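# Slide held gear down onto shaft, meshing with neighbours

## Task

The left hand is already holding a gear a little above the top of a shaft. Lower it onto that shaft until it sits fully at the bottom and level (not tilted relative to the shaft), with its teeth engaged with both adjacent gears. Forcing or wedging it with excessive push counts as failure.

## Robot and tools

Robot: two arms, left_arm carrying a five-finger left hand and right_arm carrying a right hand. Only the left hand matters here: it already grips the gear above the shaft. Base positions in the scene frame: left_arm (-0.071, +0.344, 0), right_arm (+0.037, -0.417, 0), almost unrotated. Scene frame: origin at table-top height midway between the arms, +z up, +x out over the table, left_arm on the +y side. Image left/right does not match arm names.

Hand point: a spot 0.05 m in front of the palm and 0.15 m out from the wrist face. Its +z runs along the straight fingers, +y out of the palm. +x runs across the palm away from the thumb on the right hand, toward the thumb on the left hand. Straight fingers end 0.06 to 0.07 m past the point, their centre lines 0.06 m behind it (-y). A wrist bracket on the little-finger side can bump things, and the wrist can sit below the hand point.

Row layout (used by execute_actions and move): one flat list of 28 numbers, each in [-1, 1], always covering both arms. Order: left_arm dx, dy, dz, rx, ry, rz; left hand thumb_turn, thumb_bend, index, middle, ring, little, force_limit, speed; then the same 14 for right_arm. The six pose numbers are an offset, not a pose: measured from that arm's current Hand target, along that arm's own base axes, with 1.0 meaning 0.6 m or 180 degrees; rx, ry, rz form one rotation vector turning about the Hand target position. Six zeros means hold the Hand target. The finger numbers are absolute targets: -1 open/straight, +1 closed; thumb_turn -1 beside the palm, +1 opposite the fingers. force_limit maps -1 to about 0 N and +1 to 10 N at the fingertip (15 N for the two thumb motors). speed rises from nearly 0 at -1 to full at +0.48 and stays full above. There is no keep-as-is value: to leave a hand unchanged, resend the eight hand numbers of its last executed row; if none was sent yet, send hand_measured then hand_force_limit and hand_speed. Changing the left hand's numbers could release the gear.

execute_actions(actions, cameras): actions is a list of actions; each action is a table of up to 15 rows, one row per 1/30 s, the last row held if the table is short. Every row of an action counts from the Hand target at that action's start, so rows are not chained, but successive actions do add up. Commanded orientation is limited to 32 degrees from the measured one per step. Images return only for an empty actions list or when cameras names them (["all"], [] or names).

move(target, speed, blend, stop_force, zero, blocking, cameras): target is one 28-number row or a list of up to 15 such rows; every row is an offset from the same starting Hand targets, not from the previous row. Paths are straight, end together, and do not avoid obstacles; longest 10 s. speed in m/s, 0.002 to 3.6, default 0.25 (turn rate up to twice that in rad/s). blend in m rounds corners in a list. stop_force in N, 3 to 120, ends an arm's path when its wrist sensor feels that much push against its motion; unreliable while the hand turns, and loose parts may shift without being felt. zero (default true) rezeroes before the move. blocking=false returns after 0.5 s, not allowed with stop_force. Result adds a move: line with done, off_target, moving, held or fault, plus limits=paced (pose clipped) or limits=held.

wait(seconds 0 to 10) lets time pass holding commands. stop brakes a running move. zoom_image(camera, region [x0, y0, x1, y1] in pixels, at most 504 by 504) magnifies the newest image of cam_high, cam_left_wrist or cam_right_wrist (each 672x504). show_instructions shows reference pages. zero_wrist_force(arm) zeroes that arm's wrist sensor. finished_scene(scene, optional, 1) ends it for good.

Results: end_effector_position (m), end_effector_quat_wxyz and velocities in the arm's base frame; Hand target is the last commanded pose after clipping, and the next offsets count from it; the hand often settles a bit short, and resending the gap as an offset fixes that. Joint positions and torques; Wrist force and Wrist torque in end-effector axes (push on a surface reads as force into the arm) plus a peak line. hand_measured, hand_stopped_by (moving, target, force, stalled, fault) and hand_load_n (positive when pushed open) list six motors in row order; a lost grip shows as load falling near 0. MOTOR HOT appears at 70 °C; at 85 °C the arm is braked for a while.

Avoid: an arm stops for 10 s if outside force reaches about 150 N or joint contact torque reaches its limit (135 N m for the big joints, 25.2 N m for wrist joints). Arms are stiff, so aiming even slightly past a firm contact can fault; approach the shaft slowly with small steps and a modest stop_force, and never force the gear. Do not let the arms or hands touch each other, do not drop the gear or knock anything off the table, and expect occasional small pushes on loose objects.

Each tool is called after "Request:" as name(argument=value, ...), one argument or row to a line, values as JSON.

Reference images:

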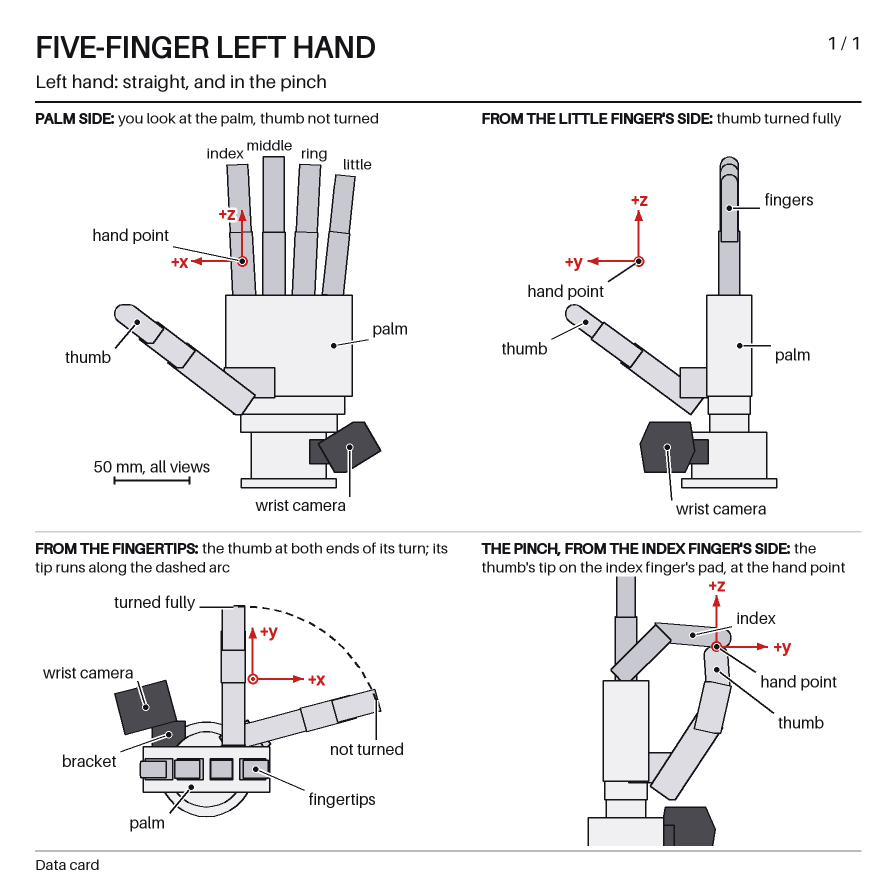

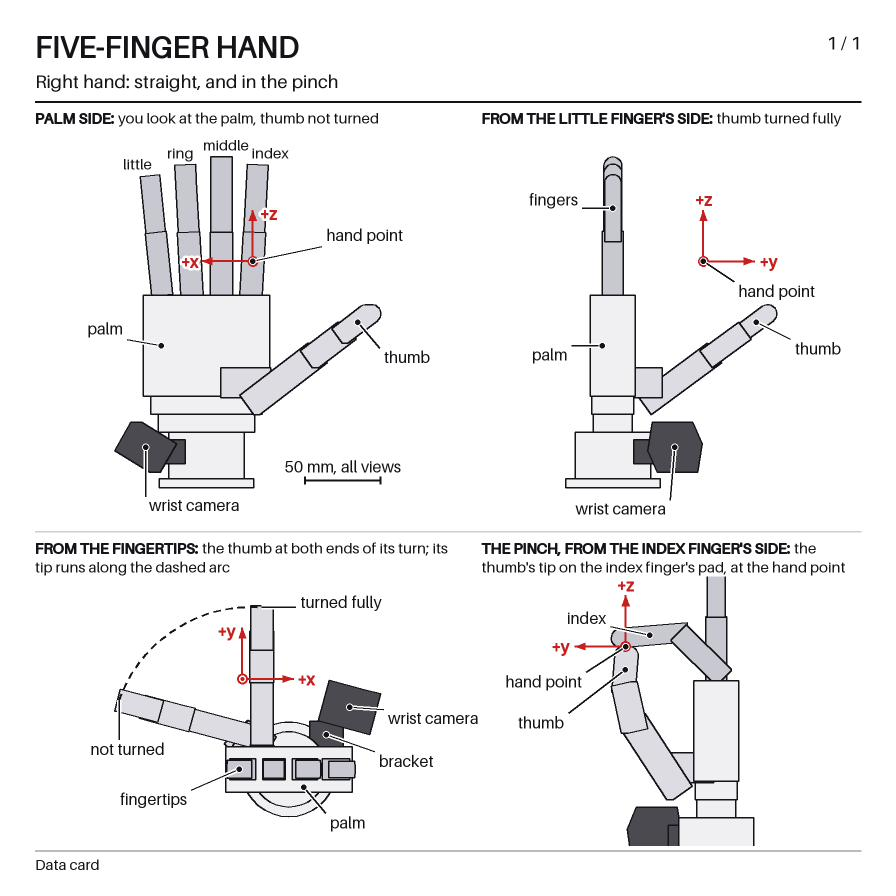

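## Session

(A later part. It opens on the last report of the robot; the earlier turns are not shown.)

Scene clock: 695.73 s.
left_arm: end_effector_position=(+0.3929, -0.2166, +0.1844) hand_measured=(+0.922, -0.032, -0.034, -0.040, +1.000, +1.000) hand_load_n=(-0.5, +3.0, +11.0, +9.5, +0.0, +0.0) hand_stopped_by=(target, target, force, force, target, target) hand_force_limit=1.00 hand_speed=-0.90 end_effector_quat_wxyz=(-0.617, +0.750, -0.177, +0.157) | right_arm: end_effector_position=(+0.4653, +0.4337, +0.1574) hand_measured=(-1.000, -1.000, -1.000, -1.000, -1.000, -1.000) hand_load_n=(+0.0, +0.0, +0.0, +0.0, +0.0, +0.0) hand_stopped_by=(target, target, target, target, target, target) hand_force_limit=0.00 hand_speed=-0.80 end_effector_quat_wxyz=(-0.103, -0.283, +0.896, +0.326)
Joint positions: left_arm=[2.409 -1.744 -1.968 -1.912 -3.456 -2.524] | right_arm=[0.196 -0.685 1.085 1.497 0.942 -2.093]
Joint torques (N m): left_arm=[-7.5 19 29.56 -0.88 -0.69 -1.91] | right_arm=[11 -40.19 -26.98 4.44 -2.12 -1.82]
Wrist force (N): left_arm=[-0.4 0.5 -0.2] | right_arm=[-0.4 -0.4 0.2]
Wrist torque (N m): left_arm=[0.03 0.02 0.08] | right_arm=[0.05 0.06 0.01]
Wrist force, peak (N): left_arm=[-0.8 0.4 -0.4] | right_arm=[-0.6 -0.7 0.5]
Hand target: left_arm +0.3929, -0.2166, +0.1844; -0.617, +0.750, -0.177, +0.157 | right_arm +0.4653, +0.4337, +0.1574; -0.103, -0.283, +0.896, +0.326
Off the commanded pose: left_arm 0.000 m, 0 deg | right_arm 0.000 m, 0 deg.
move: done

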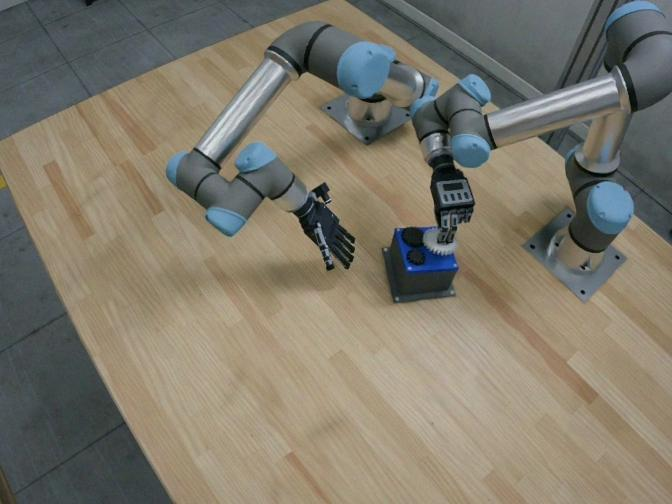

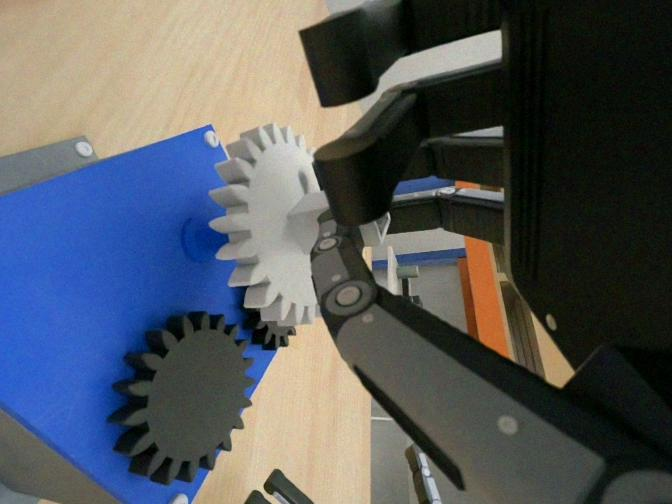

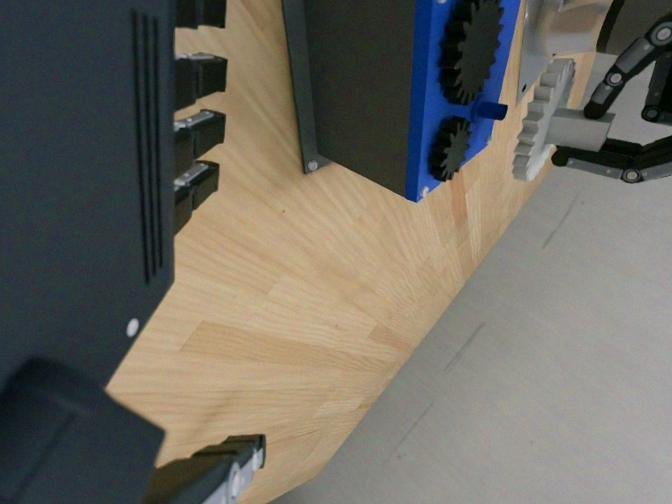

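Request:
zoom_image(
  camera="cam_right_wrist",
  region=[505, 50, 585, 120],
)

Request:
zoom_image(
  camera="cam_right_wrist",
  region=[505, 115, 585, 185],
)

Scaled by 6.300.

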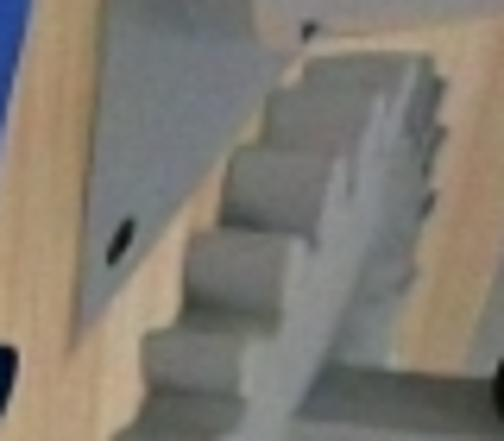

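Scaled by 6.300.

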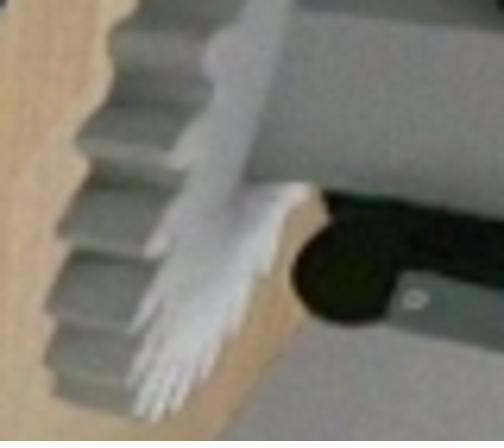

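Request:
move(
  target=[-0.0058,-0.0028,-0.0198,0,0,0,0.922,-0.032,-0.032,-0.040,1,1,1,-0.9,0,0,0,0,0,0,-1,-1,-1,-1,-1,-1,0,-0.8],
  speed=0.1,
  cameras=["all"],
)

Request:
zoom_image(
  camera="cam_right_wrist",
  region=[460, 50, 620, 190],
)

Request:
zoom_image(
  camera="cam_left_wrist",
  region=[130, 110, 340, 340],
)

Request:
zoom_image(
  camera="cam_high",
  region=[390, 210, 460, 280],
)

Scene clock: 824.10 s.
left_arm: end_effector_position=(+0.3894, -0.2183, +0.1726) hand_measured=(+0.922, -0.032, -0.034, -0.040, +1.000, +1.000) hand_load_n=(-0.5, +3.0, +11.0, +10.0, +0.0, +0.5) hand_stopped_by=(target, target, force, force, target, target) hand_force_limit=1.00 hand_speed=-0.90 end_effector_quat_wxyz=(-0.617, +0.750, -0.177, +0.157) | right_arm: end_effector_position=(+0.4653, +0.4337, +0.1574) hand_measured=(-1.000, -1.000, -1.000, -1.000, -1.000, -1.000) hand_load_n=(+0.0, +0.0, +0.0, +0.0, +0.0, +0.0) hand_stopped_by=(target, target, target, target, target, target) hand_force_limit=0.00 hand_speed=-0.80 end_effector_quat_wxyz=(-0.103, -0.283, +0.896, +0.326)
Joint positions: left_arm=[2.401 -1.762 -1.98 -1.897 -3.462 -2.54] | right_arm=[0.196 -0.685 1.085 1.497 0.942 -2.093]
Joint torques (N m): left_arm=[-7.45 19.25 5.75 3.1 -0.86 -1.92] | right_arm=[11.85 -41 -26.21 4.38 -1.39 -1.9]
Motor temperatures (°C): left_arm=[31 28 33 34 41 42] | right_arm=[32 31 27 40 33 37]
Wrist force (N): left_arm=[-0.4 0.2 -0.1] | right_arm=[-0.3 -0.3 0.6]
Wrist torque (N m): left_arm=[-0.02 0.02 0.09] | right_arm=[0.04 0.04 0.02]
Wrist force, peak (N): left_arm=[-0.5 0.8 -0.4] | right_arm=[-0.6 -0.8 0.4]
Hand target: left_arm +0.3894, -0.2183, +0.1725; -0.617, +0.750, -0.177, +0.157 | right_arm +0.4653, +0.4337, +0.1574; -0.103, -0.283, +0.896, +0.326
Off the commanded pose: left_arm 0.000 m, 0 deg | right_arm 0.000 m, 0 deg.
move: done

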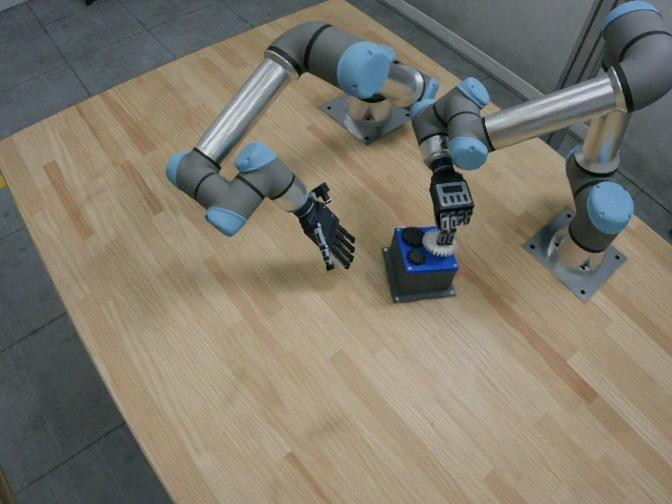

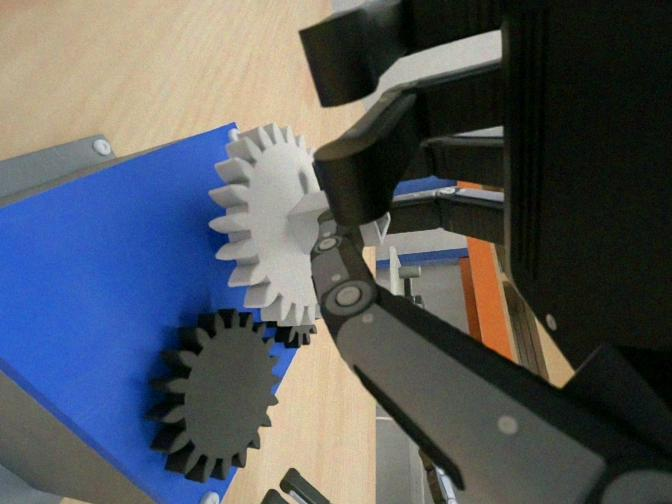

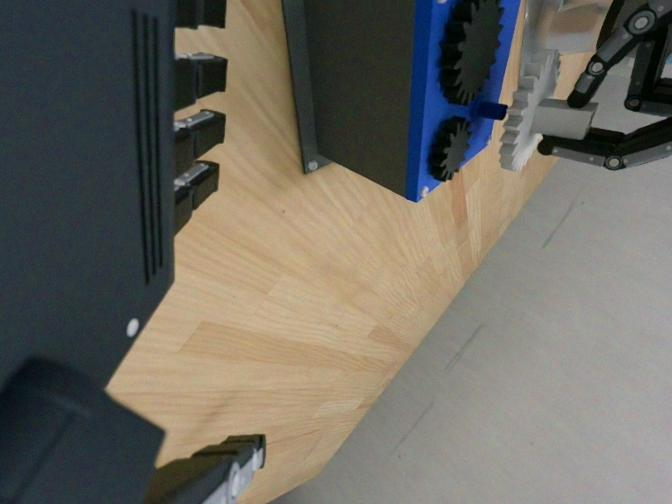

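Scaled by 3.150.

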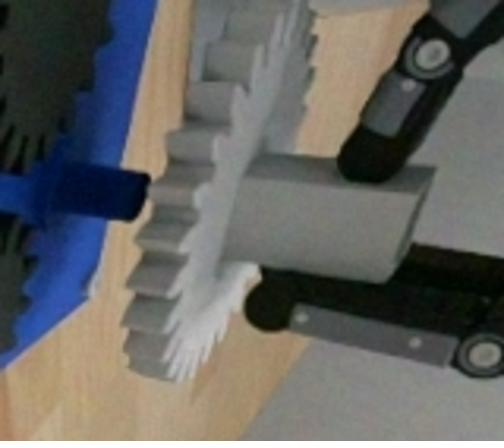

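Scaled by 2.191.

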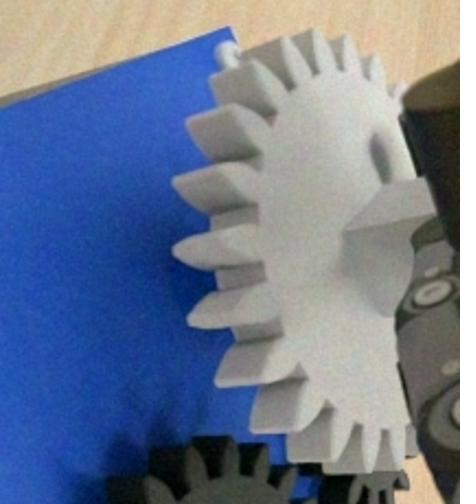

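Scaled by 7.200.

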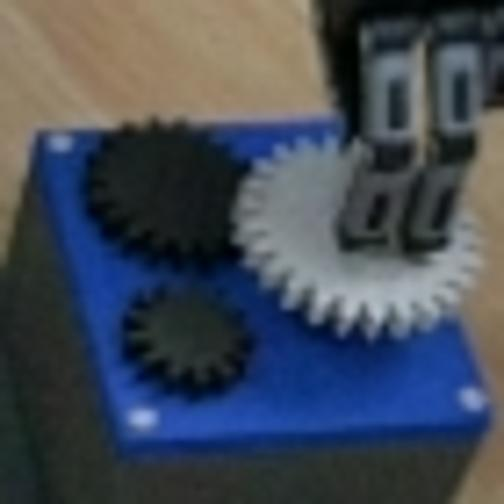

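Request:
move(
  target=[0.0024,0.0013,-0.0231,0,0,0,0.922,-0.032,-0.032,-0.040,1,1,1,-0.9,0,0,0,0,0,0,-1,-1,-1,-1,-1,-1,0,-0.8],
  speed=0.015,
  stop_force=4,
  cameras=["all"],
)

Request:
zoom_image(
  camera="cam_right_wrist",
  region=[460, 50, 600, 190],
)

Request:
zoom_image(
  camera="cam_left_wrist",
  region=[130, 110, 350, 380],
)

Request:
zoom_image(
  camera="cam_high",
  region=[390, 210, 460, 280],
)

Scene clock: 858.43 s.
left_arm: end_effector_position=(+0.3909, -0.2175, +0.1586) hand_measured=(+0.922, -0.032, -0.034, -0.040, +1.000, +1.000) hand_load_n=(+0.0, +4.0, +11.0, +10.0, +0.0, +0.0) hand_stopped_by=(target, target, force, force, target, target) hand_force_limit=1.00 hand_speed=-0.90 end_effector_quat_wxyz=(-0.617, +0.750, -0.177, +0.157) | right_arm: end_effector_position=(+0.4653, +0.4337, +0.1574) hand_measured=(-1.000, -1.000, -1.000, -1.000, -1.000, -1.000) hand_load_n=(+0.0, +0.0, +0.0, +0.0, +0.0, +0.0) hand_stopped_by=(target, target, target, target, target, target) hand_force_limit=0.00 hand_speed=-0.80 end_effector_quat_wxyz=(-0.103, -0.283, +0.896, +0.326)
Joint positions: left_arm=[2.405 -1.782 -1.999 -1.852 -3.459 -2.534] | right_arm=[0.196 -0.685 1.085 1.497 0.942 -2.093]
Joint torques (N m): left_arm=[8.89 18.58 5.02 3.05 1.96 2.7] | right_arm=[12.46 -42.53 -26.14 4.45 -0.67 -1.99]
Wrist force (N): left_arm=[-0.2 -0.8 1.5] | right_arm=[-0.4 -0.5 0.4]
Wrist torque (N m): left_arm=[0.01 0.05 -0.12] | right_arm=[0.02 0.05 0.01]
Wrist force, peak (N): left_arm=[0.3 -2.7 0.2] | right_arm=[-0.7 -0.4 0.7]
Hand target: left_arm +0.3909, -0.2175, +0.1586; -0.617, +0.750, -0.177, +0.157 | right_arm +0.4653, +0.4337, +0.1574; -0.103, -0.283, +0.896, +0.326
Off the commanded pose: left_arm 0.000 m, 0 deg | right_arm 0.000 m, 0 deg.
move: done

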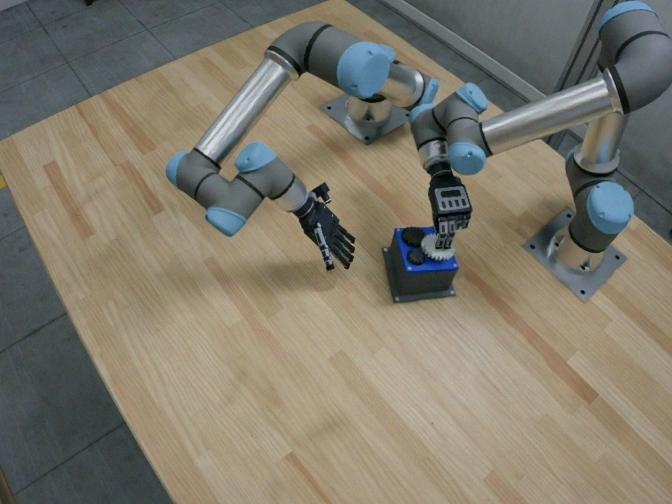

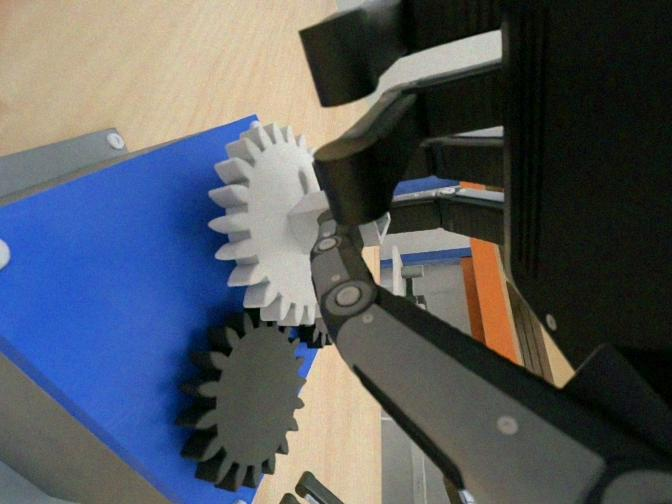

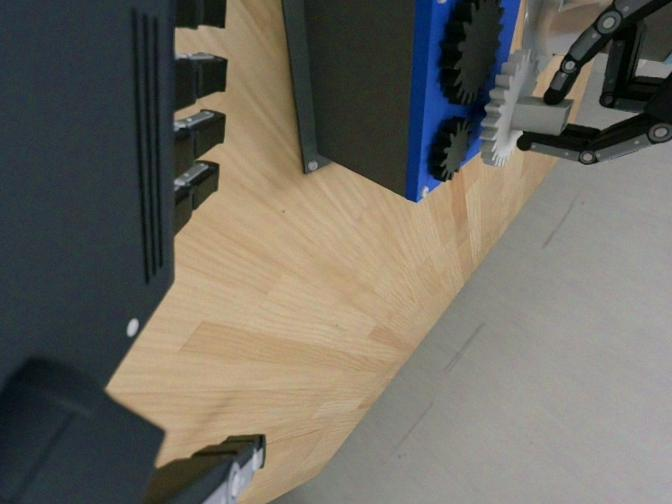

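Scaled by 3.600.

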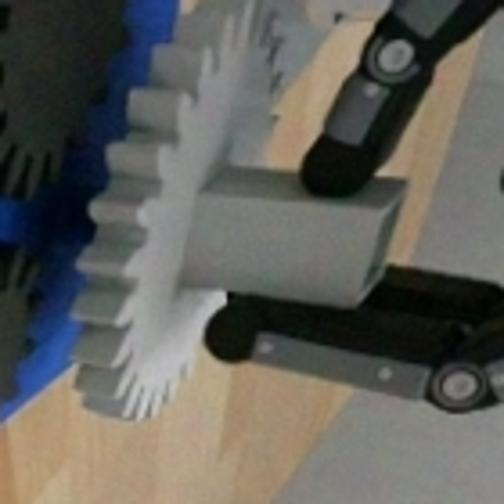

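Scaled by 1.867.

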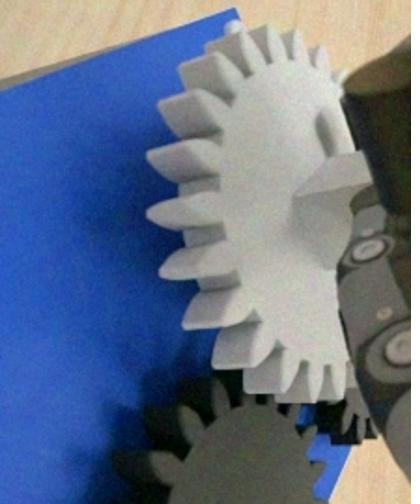

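Scaled by 7.200.

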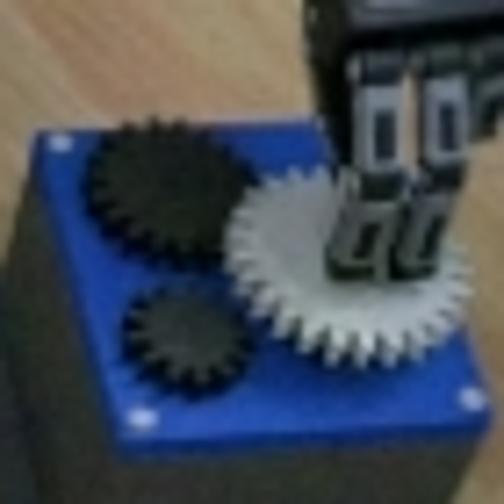

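Request:
move(
  target=[0.0007,0.0004,-0.0066,0,0,0,0.922,-0.032,-0.032,-0.040,1,1,1,-0.9,0,0,0,0,0,0,-1,-1,-1,-1,-1,-1,0,-0.8],
  speed=0.01,
  stop_force=5,
  zero=false,
  cameras=[],
)

Scene clock: 870.10 s.
left_arm: end_effector_position=(+0.3913, -0.2173, +0.1547) hand_measured=(+0.922, -0.032, -0.034, -0.040, +1.000, +1.000) hand_load_n=(+0.0, +4.0, +11.5, +10.5, +0.0, +0.5) hand_stopped_by=(target, target, force, force, target, target) hand_force_limit=1.00 hand_speed=-0.90 end_effector_quat_wxyz=(-0.617, +0.750, -0.177, +0.157) | right_arm: end_effector_position=(+0.4653, +0.4337, +0.1574) hand_measured=(-1.000, -1.000, -1.000, -1.000, -1.000, -1.000) hand_load_n=(+0.0, +0.0, +0.0, +0.0, +0.0, +0.0) hand_stopped_by=(target, target, target, target, target, target) hand_force_limit=0.00 hand_speed=-0.80 end_effector_quat_wxyz=(-0.103, -0.283, +0.896, +0.326)
Joint positions: left_arm=[2.406 -1.788 -2.004 -1.839 -3.459 -2.532] | right_arm=[0.196 -0.685 1.085 1.497 0.942 -2.093]
Joint torques (N m): left_arm=[8.51 19.38 5.18 3.12 2.06 2.59] | right_arm=[10.79 -42.83 -25.56 4.58 0.1 -1.81]
Wrist force (N): left_arm=[-0.2 -1.2 1.9] | right_arm=[-0.4 -0.5 0.2]
Wrist torque (N m): left_arm=[0.06 0.06 -0.13] | right_arm=[0.03 0.06 0.01]
Wrist force, peak (N): left_arm=[0.0 -1.8 1.9] | right_arm=[-0.6 -0.6 0.5]
Hand target: left_arm +0.3913, -0.2173, +0.1547; -0.617, +0.750, -0.177, +0.157 | right_arm +0.4653, +0.4337, +0.1574; -0.103, -0.283, +0.896, +0.326
Off the commanded pose: left_arm 0.000 m, 0 deg | right_arm 0.000 m, 0 deg.
move: done
No camera images: "cameras" was empty.

Request:
move(
  target=[0.0005,0.0003,-0.005,0,0,0,0.922,-0.032,-0.032,-0.040,1,1,1,-0.9,0,0,0,0,0,0,-1,-1,-1,-1,-1,-1,0,-0.8],
  speed=0.01,
  stop_force=5,
  zero=false,
  cameras=["all"],
)

Request:
zoom_image(
  camera="cam_right_wrist",
  region=[450, 50, 590, 190],
)

Request:
zoom_image(
  camera="cam_left_wrist",
  region=[130, 110, 350, 380],
)

Scene clock: 877.53 s.
left_arm: end_effector_position=(+0.3914, -0.2172, +0.1532) hand_measured=(+0.922, -0.032, -0.034, -0.040, +1.000, +1.000) hand_load_n=(-0.5, +3.0, +12.0, +11.0, +0.0, +0.0) hand_stopped_by=(target, target, force, force, target, target) hand_force_limit=1.00 hand_speed=-0.90 end_effector_quat_wxyz=(-0.617, +0.750, -0.177, +0.157) | right_arm: end_effector_position=(+0.4653, +0.4337, +0.1574) hand_measured=(-1.000, -1.000, -1.000, -1.000, -1.000, -1.000) hand_load_n=(+0.0, +0.0, +0.0, +0.0, +0.0, +0.0) hand_stopped_by=(target, target, target, target, target, target) hand_force_limit=0.00 hand_speed=-0.80 end_effector_quat_wxyz=(-0.103, -0.283, +0.896, +0.326)
Joint positions: left_arm=[2.406 -1.791 -2.006 -1.834 -3.458 -2.531] | right_arm=[0.196 -0.685 1.085 1.497 0.942 -2.093]
Joint torques (N m): left_arm=[-9.99 33.02 29.63 -0.47 -1.08 -1.6] | right_arm=[10.61 -42.69 -25.67 4.56 0.77 -1.85]
Wrist force (N): left_arm=[-0.7 -1.1 5.6] | right_arm=[-0.3 -0.4 0.4]
Wrist torque (N m): left_arm=[0.05 0.11 -0.15] | right_arm=[0.03 0.05 0.02]
Wrist force, peak (N): left_arm=[-0.5 -7.7 4.6] | right_arm=[-0.5 -0.8 0.5]
Hand target: left_arm +0.3914, -0.2172, +0.1532; -0.617, +0.750, -0.177, +0.157 (not the last commanded pose) | right_arm +0.4653, +0.4337, +0.1574; -0.103, -0.283, +0.896, +0.326
Off the commanded pose: left_arm 0.001 m, 0 deg | right_arm 0.000 m, 0 deg.
move: contact (left_arm)

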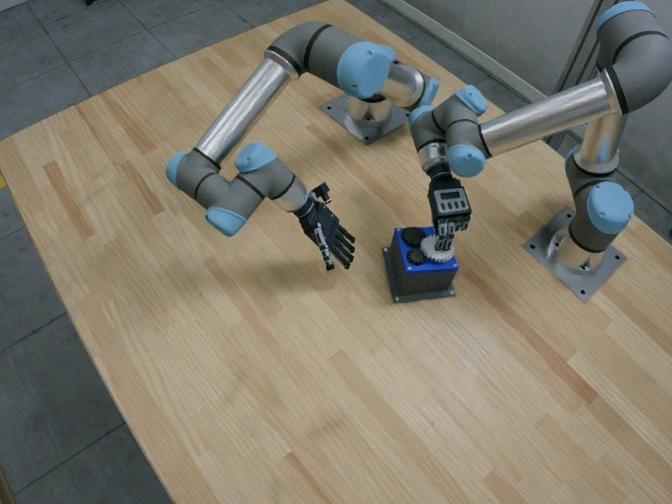

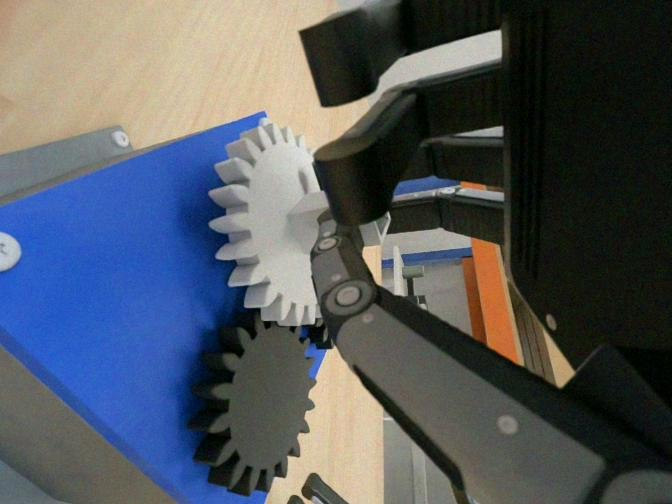

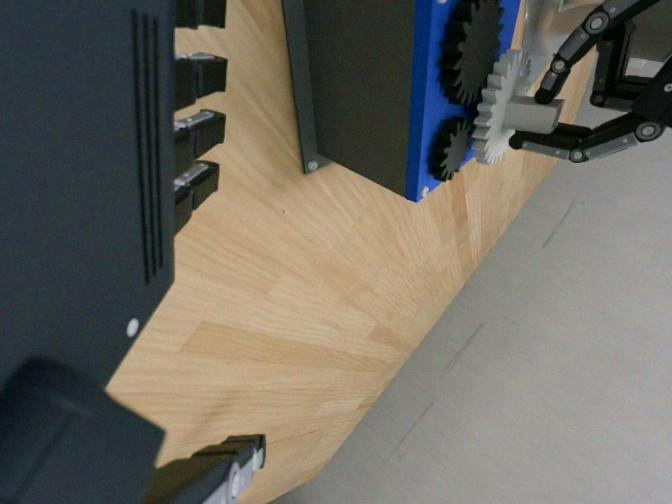

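Scaled by 3.600.

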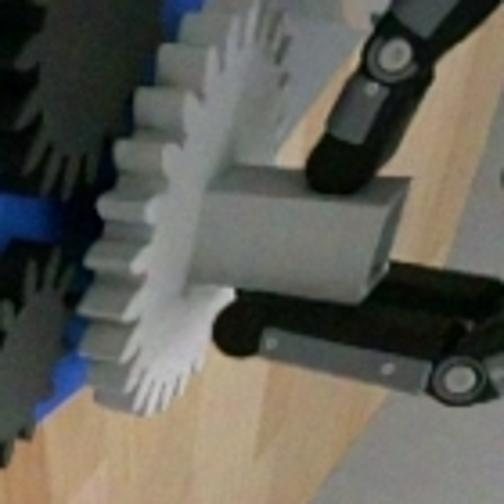

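Scaled by 1.867.

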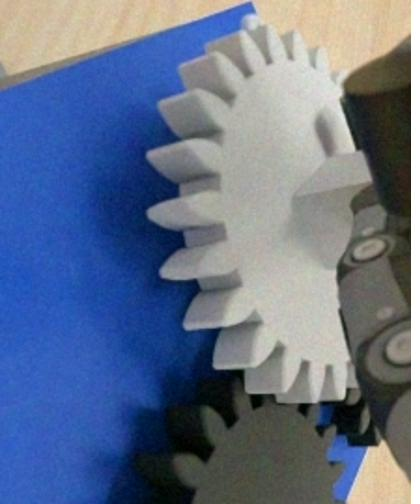

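Request:
zoom_image(
  camera="cam_high",
  region=[395, 220, 445, 270],
)

Request:
zoom_image(
  camera="cam_right_wrist",
  region=[430, 60, 530, 190],
)

Request:
zoom_image(
  camera="cam_left_wrist",
  region=[190, 260, 350, 420],
)

Scaled by 10.080.

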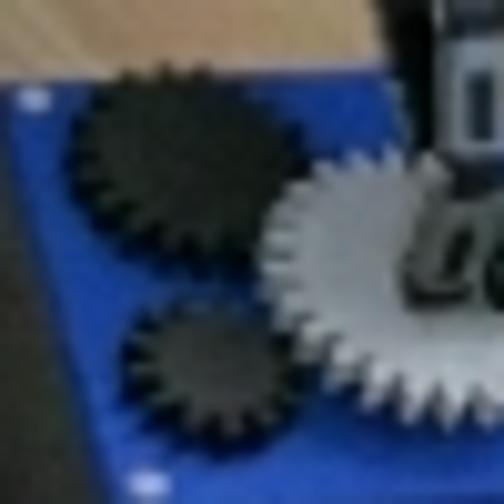

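Scaled by 3.877.

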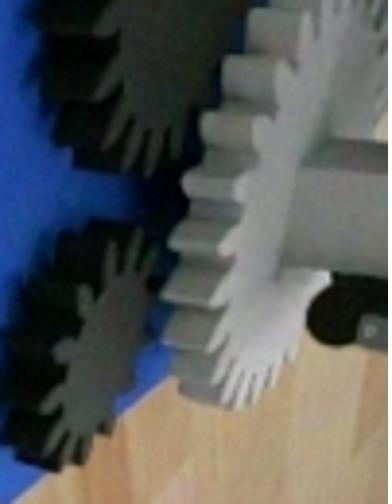

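Scaled by 3.150.

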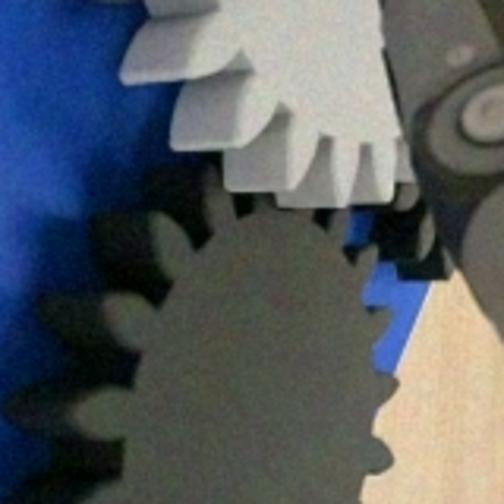

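Request:
move(
  target=[0.0003,0.0007,0.0017,0,0,0,0.922,-0.032,-0.032,-0.040,1,1,1,-0.9,0,0,0,0,0,0,-1,-1,-1,-1,-1,-1,0,-0.8],
  speed=0.01,
  cameras=[],
)

Scene clock: 907.73 s.
left_arm: end_effector_position=(+0.3916, -0.2168, +0.1542) hand_measured=(+0.922, -0.032, -0.034, -0.040, +1.000, +1.000) hand_load_n=(-0.5, +3.0, +10.5, +10.0, -0.5, +0.0) hand_stopped_by=(target, target, force, force, target, target) hand_force_limit=1.00 hand_speed=-0.90 end_effector_quat_wxyz=(-0.617, +0.750, -0.177, +0.157) | right_arm: end_effector_position=(+0.4653, +0.4337, +0.1574) hand_measured=(-1.000, -1.000, -1.000, -1.000, -1.000, -1.000) hand_load_n=(+0.0, +0.0, +0.0, +0.0, +0.0, +0.0) hand_stopped_by=(target, target, target, target, target, target) hand_force_limit=0.00 hand_speed=-0.80 end_effector_quat_wxyz=(-0.103, -0.283, +0.896, +0.326)
Joint positions: left_arm=[2.407 -1.789 -2.006 -1.835 -3.457 -2.529] | right_arm=[0.196 -0.685 1.085 1.497 0.942 -2.093]
Joint torques (N m): left_arm=[9.2 32.76 25.16 -0.8 2.6 2.52] | right_arm=[11 -42.83 -24.11 4.5 0.72 -1.78]
Wrist force (N): left_arm=[-0.3 0.3 0.2] | right_arm=[-0.3 -0.5 0.3]
Wrist torque (N m): left_arm=[0.00 0.01 -0.12] | right_arm=[0.02 0.05 0.01]
Wrist force, peak (N): left_arm=[-0.8 -1.2 6.4] | right_arm=[-0.5 -0.8 0.6]
Hand target: left_arm +0.3916, -0.2167, +0.1542; -0.617, +0.750, -0.177, +0.157 | right_arm +0.4653, +0.4337, +0.1574; -0.103, -0.283, +0.896, +0.326
Off the commanded pose: left_arm 0.000 m, 0 deg | right_arm 0.000 m, 0 deg.
move: done
No camera images: "cameras" was empty.

Request:
move(
  target=[0.0006,0.0004,-0.005,0,0,0,0.922,-0.032,-0.032,-0.040,1,1,1,-0.9,0,0,0,0,0,0,-1,-1,-1,-1,-1,-1,0,-0.8],
  speed=0.006,
  stop_force=4,
  zero=false,
  cameras=[],
)

Scene clock: 914.17 s.
left_arm: end_effector_position=(+0.3919, -0.2166, +0.1523) hand_measured=(+0.922, -0.032, -0.034, -0.040, +1.000, +1.000) hand_load_n=(-1.5, +1.0, +11.0, +10.5, +0.0, +0.0) hand_stopped_by=(target, target, force, force, target, target) hand_force_limit=1.00 hand_speed=-0.90 end_effector_quat_wxyz=(-0.617, +0.750, -0.177, +0.157) | right_arm: end_effector_position=(+0.4653, +0.4337, +0.1574) hand_measured=(-1.000, -1.000, -1.000, -1.000, -1.000, -1.000) hand_load_n=(+0.0, +0.0, +0.0, +0.0, +0.0, +0.0) hand_stopped_by=(target, target, target, target, target, target) hand_force_limit=0.00 hand_speed=-0.80 end_effector_quat_wxyz=(-0.103, -0.283, +0.896, +0.326)
Joint positions: left_arm=[2.408 -1.791 -2.009 -1.828 -3.457 -2.528] | right_arm=[0.196 -0.685 1.085 1.497 0.942 -2.093]
Joint torques (N m): left_arm=[-6.7 32.37 28.48 -0.77 -0.87 -1.68] | right_arm=[11.36 -42.77 -24.1 4.42 0.89 -1.9]
Wrist force (N): left_arm=[-1.5 -1.7 0.9] | right_arm=[-0.5 -0.6 0.4]
Wrist torque (N m): left_arm=[-0.06 0.06 -0.14] | right_arm=[0.01 0.07 0.00]
Wrist force, peak (N): left_arm=[-1.1 -7.1 1.3] | right_arm=[-0.5 -0.7 0.5]
Hand target: left_arm +0.3919, -0.2166, +0.1523; -0.617, +0.750, -0.177, +0.157 (not the last commanded pose) | right_arm +0.4653, +0.4337, +0.1574; -0.103, -0.283, +0.896, +0.326
Off the commanded pose: left_arm 0.001 m, 0 deg | right_arm 0.000 m, 0 deg.
move: contact (left_arm)
No camera images: "cameras" was empty.

Request:
move(
  target=[0.0005,0.0004,-0.0005,-0.0013,-0.0009,0.011,0.922,-0.032,-0.032,-0.040,1,1,1,-0.9,0,0,0,0,0,0,-1,-1,-1,-1,-1,-1,0,-0.8],
  speed=0.03,
  cameras=[],
)

Request:
move(
  target=[0.0006,0.0004,-0.005,0,0,0,0.922,-0.032,-0.032,-0.040,1,1,1,-0.9,0,0,0,0,0,0,-1,-1,-1,-1,-1,-1,0,-0.8],
  speed=0.006,
  stop_force=4,
  zero=false,
  cameras=[],
)

Scene clock: 969.07 s.
left_arm: end_effector_position=(+0.3922, -0.2163, +0.1520) hand_measured=(+0.922, -0.032, -0.034, -0.040, +1.000, +1.000) hand_load_n=(-1.5, +0.0, +11.0, +11.0, +0.0, +0.0) hand_stopped_by=(target, target, force, force, target, target) hand_force_limit=1.00 hand_speed=-0.90 end_effector_quat_wxyz=(-0.618, +0.754, -0.163, +0.148) | right_arm: end_effector_position=(+0.4653, +0.4337, +0.1574) hand_measured=(-1.000, -1.000, -1.000, -1.000, -1.000, -1.000) hand_load_n=(+0.0, +0.0, +0.0, +0.0, +0.0, +0.0) hand_stopped_by=(target, target, target, target, target, target) hand_force_limit=0.00 hand_speed=-0.80 end_effector_quat_wxyz=(-0.103, -0.283, +0.896, +0.326)
Joint positions: left_arm=[2.411 -1.809 -1.976 -1.889 -3.483 -2.582] | right_arm=[0.196 -0.685 1.085 1.497 0.942 -2.093]
Joint torques (N m): left_arm=[7.71 17.27 26.29 -0.87 -1.48 -1.86] | right_arm=[11.1 -43.04 -24.65 4.37 1.02 -1.97]
Wrist force (N): left_arm=[-0.8 -7.4 1.3] | right_arm=[-0.4 -0.5 0.1]
Wrist torque (N m): left_arm=[-0.21 0.08 0.14] | right_arm=[0.03 0.07 0.01]
Wrist force, peak (N): left_arm=[-0.8 -7.5 1.3] | right_arm=[-0.4 -0.7 0.5]
Hand target: left_arm +0.3922, -0.2163, +0.1520; -0.618, +0.754, -0.163, +0.148 | right_arm +0.4653, +0.4337, +0.1574; -0.103, -0.283, +0.896, +0.326
Off the commanded pose: left_arm 0.000 m, 0 deg | right_arm 0.000 m, 0 deg.
move: done
No camera images: "cameras" was empty.

Scene clock: 969.60 s.
left_arm: end_effector_position=(+0.3922, -0.2163, +0.1520) hand_measured=(+0.922, -0.032, -0.034, -0.040, +1.000, +1.000) hand_load_n=(-1.5, +0.5, +11.0, +11.0, +0.0, +0.0) hand_stopped_by=(target, target, force, force, target, target) hand_force_limit=1.00 hand_speed=-0.90 end_effector_quat_wxyz=(-0.618, +0.754, -0.163, +0.148) | right_arm: end_effector_position=(+0.4653, +0.4337, +0.1574) hand_measured=(-1.000, -1.000, -1.000, -1.000, -1.000, -1.000) hand_load_n=(+0.0, +0.0, +0.0, +0.0, +0.0, +0.0) hand_stopped_by=(target, target, target, target, target, target) hand_force_limit=0.00 hand_speed=-0.80 end_effector_quat_wxyz=(-0.103, -0.283, +0.896, +0.326)
Joint positions: left_arm=[2.411 -1.809 -1.976 -1.889 -3.483 -2.582] | right_arm=[0.196 -0.685 1.085 1.497 0.942 -2.093]
Joint torques (N m): left_arm=[7.62 21.29 25.32 0.46 -1.01 -0.56] | right_arm=[12.19 -42.26 -24.7 4.49 1.01 -1.73]
Wrist force (N): left_arm=[-0.7 -7.4 1.0] | right_arm=[-0.3 -0.4 0.3]
Wrist torque (N m): left_arm=[-0.19 0.04 0.14] | right_arm=[0.03 0.04 0.02]
Wrist force, peak (N): left_arm=[-1.0 -7.5 1.3] | right_arm=[-0.3 -0.7 0.4]
Hand target: left_arm +0.3922, -0.2163, +0.1520; -0.618, +0.754, -0.163, +0.148 (not the last commanded pose) | right_arm +0.4653, +0.4337, +0.1574; -0.103, -0.283, +0.896, +0.326
Off the commanded pose: left_arm 0.003 m, 0 deg | right_arm 0.000 m, 0 deg.
move: contact (left_arm)
No camera images: "cameras" was empty.

Request:
move(
  target=[0.0005,0.0004,0,-0.0013,-0.0009,0.011,0.922,-0.032,-0.032,-0.040,1,1,1,-0.9,0,0,0,0,0,0,-1,-1,-1,-1,-1,-1,0,-0.8],
  speed=0.03,
  cameras=[],
)

Request:
move(
  target=[0.0005,0.0004,0,-0.0013,-0.0009,0.011,0.922,-0.032,-0.032,-0.040,1,1,1,-0.9,0,0,0,0,0,0,-1,-1,-1,-1,-1,-1,0,-0.8],
  speed=0.03,
  cameras=["cam_left_wrist","cam_right_wrist"],
)

Scene clock: 978.03 s.
left_arm: end_effector_position=(+0.3925, -0.2161, +0.1520) hand_measured=(+0.922, -0.032, -0.034, -0.040, +1.000, +1.000) hand_load_n=(-1.5, +0.0, +11.0, +11.0, +0.0, +0.0) hand_stopped_by=(target, target, force, force, target, target) hand_force_limit=1.00 hand_speed=-0.90 end_effector_quat_wxyz=(-0.620, +0.758, -0.149, +0.138) | right_arm: end_effector_position=(+0.4653, +0.4337, +0.1574) hand_measured=(-1.000, -1.000, -1.000, -1.000, -1.000, -1.000) hand_load_n=(+0.0, +0.0, +0.0, +0.0, +0.0, +0.0) hand_stopped_by=(target, target, target, target, target, target) hand_force_limit=0.00 hand_speed=-0.80 end_effector_quat_wxyz=(-0.103, -0.283, +0.896, +0.326)
Joint positions: left_arm=[2.415 -1.826 -1.945 -1.941 -3.509 -2.629] | right_arm=[0.196 -0.685 1.085 1.497 0.942 -2.093]
Joint torques (N m): left_arm=[8.11 19.08 27.04 -0.99 -1.75 -1.59] | right_arm=[10.19 -43.01 -24.9 4.48 0.93 -1.75]
Wrist force (N): left_arm=[-0.1 -6.4 1.3] | right_arm=[-0.2 -0.6 0.4]
Wrist torque (N m): left_arm=[-0.22 0.09 0.10] | right_arm=[0.00 0.04 0.01]
Wrist force, peak (N): left_arm=[-1.0 -7.9 1.3] | right_arm=[-0.6 -0.6 0.6]
Hand target: left_arm +0.3925, -0.2161, +0.1520; -0.620, +0.758, -0.149, +0.138 | right_arm +0.4653, +0.4337, +0.1574; -0.103, -0.283, +0.896, +0.326
Off the commanded pose: left_arm 0.000 m, 0 deg | right_arm 0.000 m, 0 deg.
move: done
No camera images: "cameras" was empty.

Scene clock: 979.00 s.
left_arm: end_effector_position=(+0.3928, -0.2159, +0.1520) hand_measured=(+0.922, -0.032, -0.034, -0.040, +1.000, +1.000) hand_load_n=(-1.5, +0.0, +11.5, +10.5, +0.5, +0.0) hand_stopped_by=(target, target, force, force, target, target) hand_force_limit=1.00 hand_speed=-0.90 end_effector_quat_wxyz=(-0.621, +0.762, -0.134, +0.129) | right_arm: end_effector_position=(+0.4653, +0.4337, +0.1574) hand_measured=(-1.000, -1.000, -1.000, -1.000, -1.000, -1.000) hand_load_n=(+0.0, +0.0, +0.0, +0.0, +0.0, +0.0) hand_stopped_by=(target, target, target, target, target, target) hand_force_limit=0.00 hand_speed=-0.80 end_effector_quat_wxyz=(-0.103, -0.283, +0.896, +0.326)
Joint positions: left_arm=[2.419 -1.843 -1.916 -1.987 -3.535 -2.669] | right_arm=[0.196 -0.685 1.085 1.497 0.942 -2.093]
Joint torques (N m): left_arm=[8.22 20.45 28.85 -1.27 -1.65 -1.8] | right_arm=[11.3 -42.22 -24.46 4.35 1.1 -2.04]
Wrist force (N): left_arm=[-0.2 -7.1 1.3] | right_arm=[-0.4 -0.5 0.3]
Wrist torque (N m): left_arm=[-0.25 0.12 0.10] | right_arm=[0.02 0.06 0.01]
Wrist force, peak (N): left_arm=[-0.2 -7.1 1.3] | right_arm=[-0.7 -0.5 0.5]
Hand target: left_arm +0.3928, -0.2159, +0.1520; -0.621, +0.762, -0.134, +0.129 | right_arm +0.4653, +0.4337, +0.1574; -0.103, -0.283, +0.896, +0.326
Off the commanded pose: left_arm 0.000 m, 0 deg | right_arm 0.000 m, 0 deg.
move: done
Images, in order (width x height): cam_left_wrist 672x504, cam_right_wrist 672x504.

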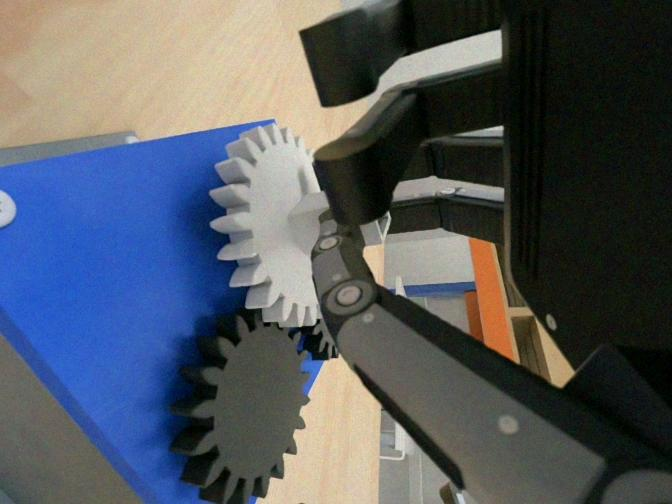

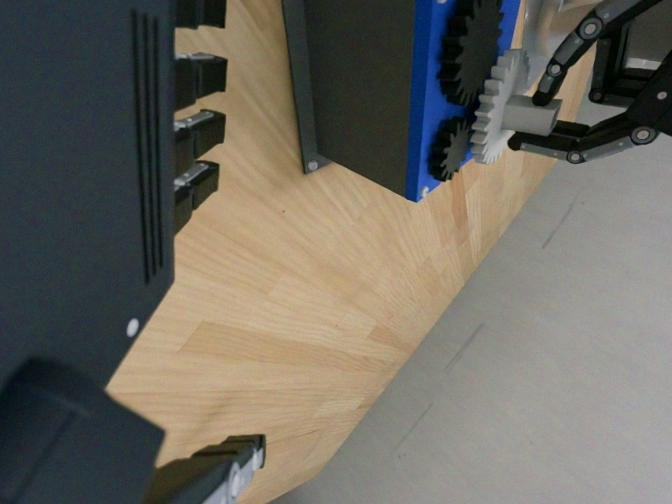

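Request:
zoom_image(
  camera="cam_right_wrist",
  region=[430, 40, 550, 190],
)

Request:
zoom_image(
  camera="cam_left_wrist",
  region=[190, 220, 350, 380],
)

Scaled by 3.360.

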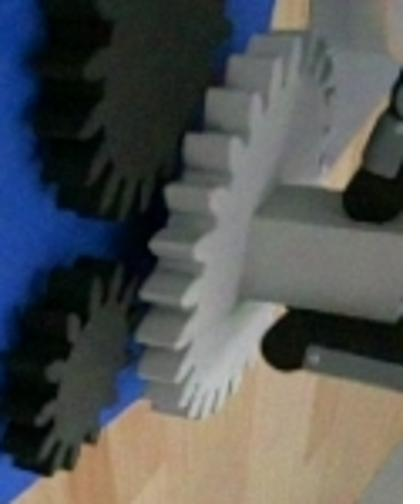

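Scaled by 3.150.

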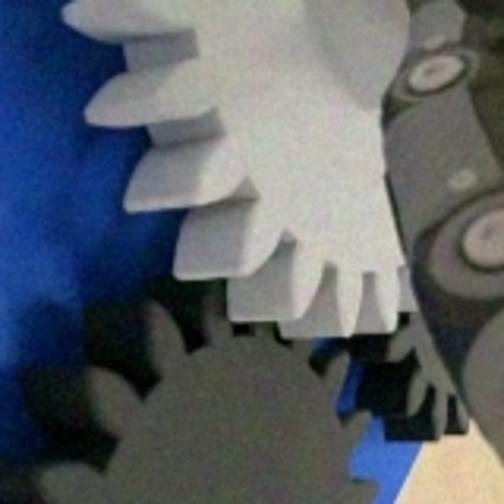

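Request:
move(
  target=[0.0005,0.0004,0,-0.0013,-0.0009,0.011,0.922,-0.032,-0.032,-0.040,1,1,1,-0.9,0,0,0,0,0,0,-1,-1,-1,-1,-1,-1,0,-0.8],
  speed=0.03,
  cameras=[],
)

Request:
move(
  target=[0.0005,0.0004,0,-0.0013,-0.0009,0.011,0.922,-0.032,-0.032,-0.040,1,1,1,-0.9,0,0,0,0,0,0,-1,-1,-1,-1,-1,-1,0,-0.8],
  speed=0.03,
  cameras=[],
)

Request:
move(
  target=[0.0005,0.0004,0,-0.0013,-0.0009,0.011,0.922,-0.032,-0.032,-0.040,1,1,1,-0.9,0,0,0,0,0,0,-1,-1,-1,-1,-1,-1,0,-0.8],
  speed=0.03,
  cameras=[],
)

Scene clock: 1002.30 s.
left_arm: end_effector_position=(+0.3931, -0.2156, +0.1520) hand_measured=(+0.922, -0.032, -0.034, -0.040, +1.000, +1.000) hand_load_n=(-1.0, +0.0, +11.5, +10.5, +0.0, +0.0) hand_stopped_by=(target, target, force, force, target, target) hand_force_limit=1.00 hand_speed=-0.90 end_effector_quat_wxyz=(-0.621, +0.765, -0.120, +0.120) | right_arm: end_effector_position=(+0.4653, +0.4337, +0.1574) hand_measured=(-1.000, -1.000, -1.000, -1.000, -1.000, -1.000) hand_load_n=(+0.0, +0.0, -0.5, +0.0, +0.0, +0.0) hand_stopped_by=(target, target, target, target, target, target) hand_force_limit=0.00 hand_speed=-0.80 end_effector_quat_wxyz=(-0.103, -0.283, +0.896, +0.326)
Joint positions: left_arm=[2.424 -1.859 -1.888 -2.026 -3.562 -2.704] | right_arm=[0.196 -0.685 1.085 1.497 0.942 -2.093]
Joint torques (N m): left_arm=[8.71 21.14 27.1 -1.22 -1.78 -1.59] | right_arm=[9.65 -43.79 -24.51 4.39 1.06 -1.87]
Wrist force (N): left_arm=[0.4 -6.8 0.8] | right_arm=[0.0 -0.5 0.3]
Wrist torque (N m): left_arm=[-0.25 0.09 0.10] | right_arm=[0.03 -0.01 0.03]
Wrist force, peak (N): left_arm=[-0.1 -7.3 1.4] | right_arm=[-0.5 -0.7 0.5]
Hand target: left_arm +0.3931, -0.2156, +0.1520; -0.621, +0.765, -0.120, +0.120 | right_arm +0.4653, +0.4337, +0.1574; -0.103, -0.283, +0.896, +0.326
Off the commanded pose: left_arm 0.000 m, 0 deg | right_arm 0.000 m, 0 deg.
move: done
No camera images: "cameras" was empty.

Scene clock: 1003.23 s.
left_arm: end_effector_position=(+0.3934, -0.2154, +0.1520) hand_measured=(+0.922, -0.032, -0.034, -0.040, +1.000, +1.000) hand_load_n=(-1.0, +0.5, +11.5, +10.5, +0.0, +0.0) hand_stopped_by=(target, target, force, force, target, target) hand_force_limit=1.00 hand_speed=-0.90 end_effector_quat_wxyz=(-0.622, +0.768, -0.106, +0.110) | right_arm: end_effector_position=(+0.4653, +0.4337, +0.1574) hand_measured=(-1.000, -1.000, -1.000, -1.000, -1.000, -1.000) hand_load_n=(+0.0, +0.0, -0.5, +0.0, +0.0, +0.0) hand_stopped_by=(target, target, target, target, target, target) hand_force_limit=0.00 hand_speed=-0.80 end_effector_quat_wxyz=(-0.103, -0.283, +0.896, +0.326)
Joint positions: left_arm=[2.429 -1.875 -1.861 -2.06 -3.588 -2.735] | right_arm=[0.196 -0.685 1.085 1.497 0.942 -2.093]
Joint torques (N m): left_arm=[8.2 21.88 27.4 -1.3 -1.92 -1.45] | right_arm=[10.11 -43.34 -23.85 4.59 0.98 -1.81]
Wrist force (N): left_arm=[0.7 -7.3 1.0] | right_arm=[-0.2 -0.5 0.3]
Wrist torque (N m): left_arm=[-0.26 0.09 0.09] | right_arm=[0.03 0.03 0.02]
Wrist force, peak (N): left_arm=[0.7 -7.7 0.3] | right_arm=[-0.4 -0.7 0.6]
Hand target: left_arm +0.3934, -0.2154, +0.1520; -0.622, +0.768, -0.106, +0.110 | right_arm +0.4653, +0.4337, +0.1574; -0.103, -0.283, +0.896, +0.326
Off the commanded pose: left_arm 0.000 m, 0 deg | right_arm 0.000 m, 0 deg.
move: done
No camera images: "cameras" was empty.

Scene clock: 1004.17 s.
left_arm: end_effector_position=(+0.3937, -0.2151, +0.1520) hand_measured=(+0.922, -0.032, -0.034, -0.040, +1.000, +1.000) hand_load_n=(-0.5, +0.0, +12.0, +10.5, +0.0, +0.0) hand_stopped_by=(target, target, force, force, target, target) hand_force_limit=1.00 hand_speed=-0.90 end_effector_quat_wxyz=(-0.622, +0.771, -0.091, +0.101) | right_arm: end_effector_position=(+0.4653, +0.4337, +0.1574) hand_measured=(-1.000, -1.000, -1.000, -1.000, -1.000, -1.000) hand_load_n=(+0.0, +0.0, +0.0, +0.0, +0.0, +0.0) hand_stopped_by=(target, target, target, target, target, target) hand_force_limit=0.00 hand_speed=-0.80 end_effector_quat_wxyz=(-0.103, -0.283, +0.896, +0.326)
Joint positions: left_arm=[2.434 -1.89 -1.835 -2.091 -3.615 -2.763] | right_arm=[0.196 -0.685 1.085 1.497 0.942 -2.093]
Joint torques (N m): left_arm=[7.58 23.08 28.07 -1.29 -1.86 -1.79] | right_arm=[10.72 -42.66 -24.52 4.57 1.11 -1.77]
Wrist force (N): left_arm=[0.5 -6.8 1.4] | right_arm=[-0.4 -0.8 0.5]
Wrist torque (N m): left_arm=[-0.23 0.09 0.09] | right_arm=[-0.02 0.06 0.00]
Wrist force, peak (N): left_arm=[0.5 -8.2 0.1] | right_arm=[-0.7 -0.7 0.2]
Hand target: left_arm +0.3937, -0.2151, +0.1520; -0.622, +0.771, -0.091, +0.101 | right_arm +0.4653, +0.4337, +0.1574; -0.103, -0.283, +0.896, +0.326
Off the commanded pose: left_arm 0.000 m, 0 deg | right_arm 0.000 m, 0 deg.
move: done
No camera images: "cameras" was empty.


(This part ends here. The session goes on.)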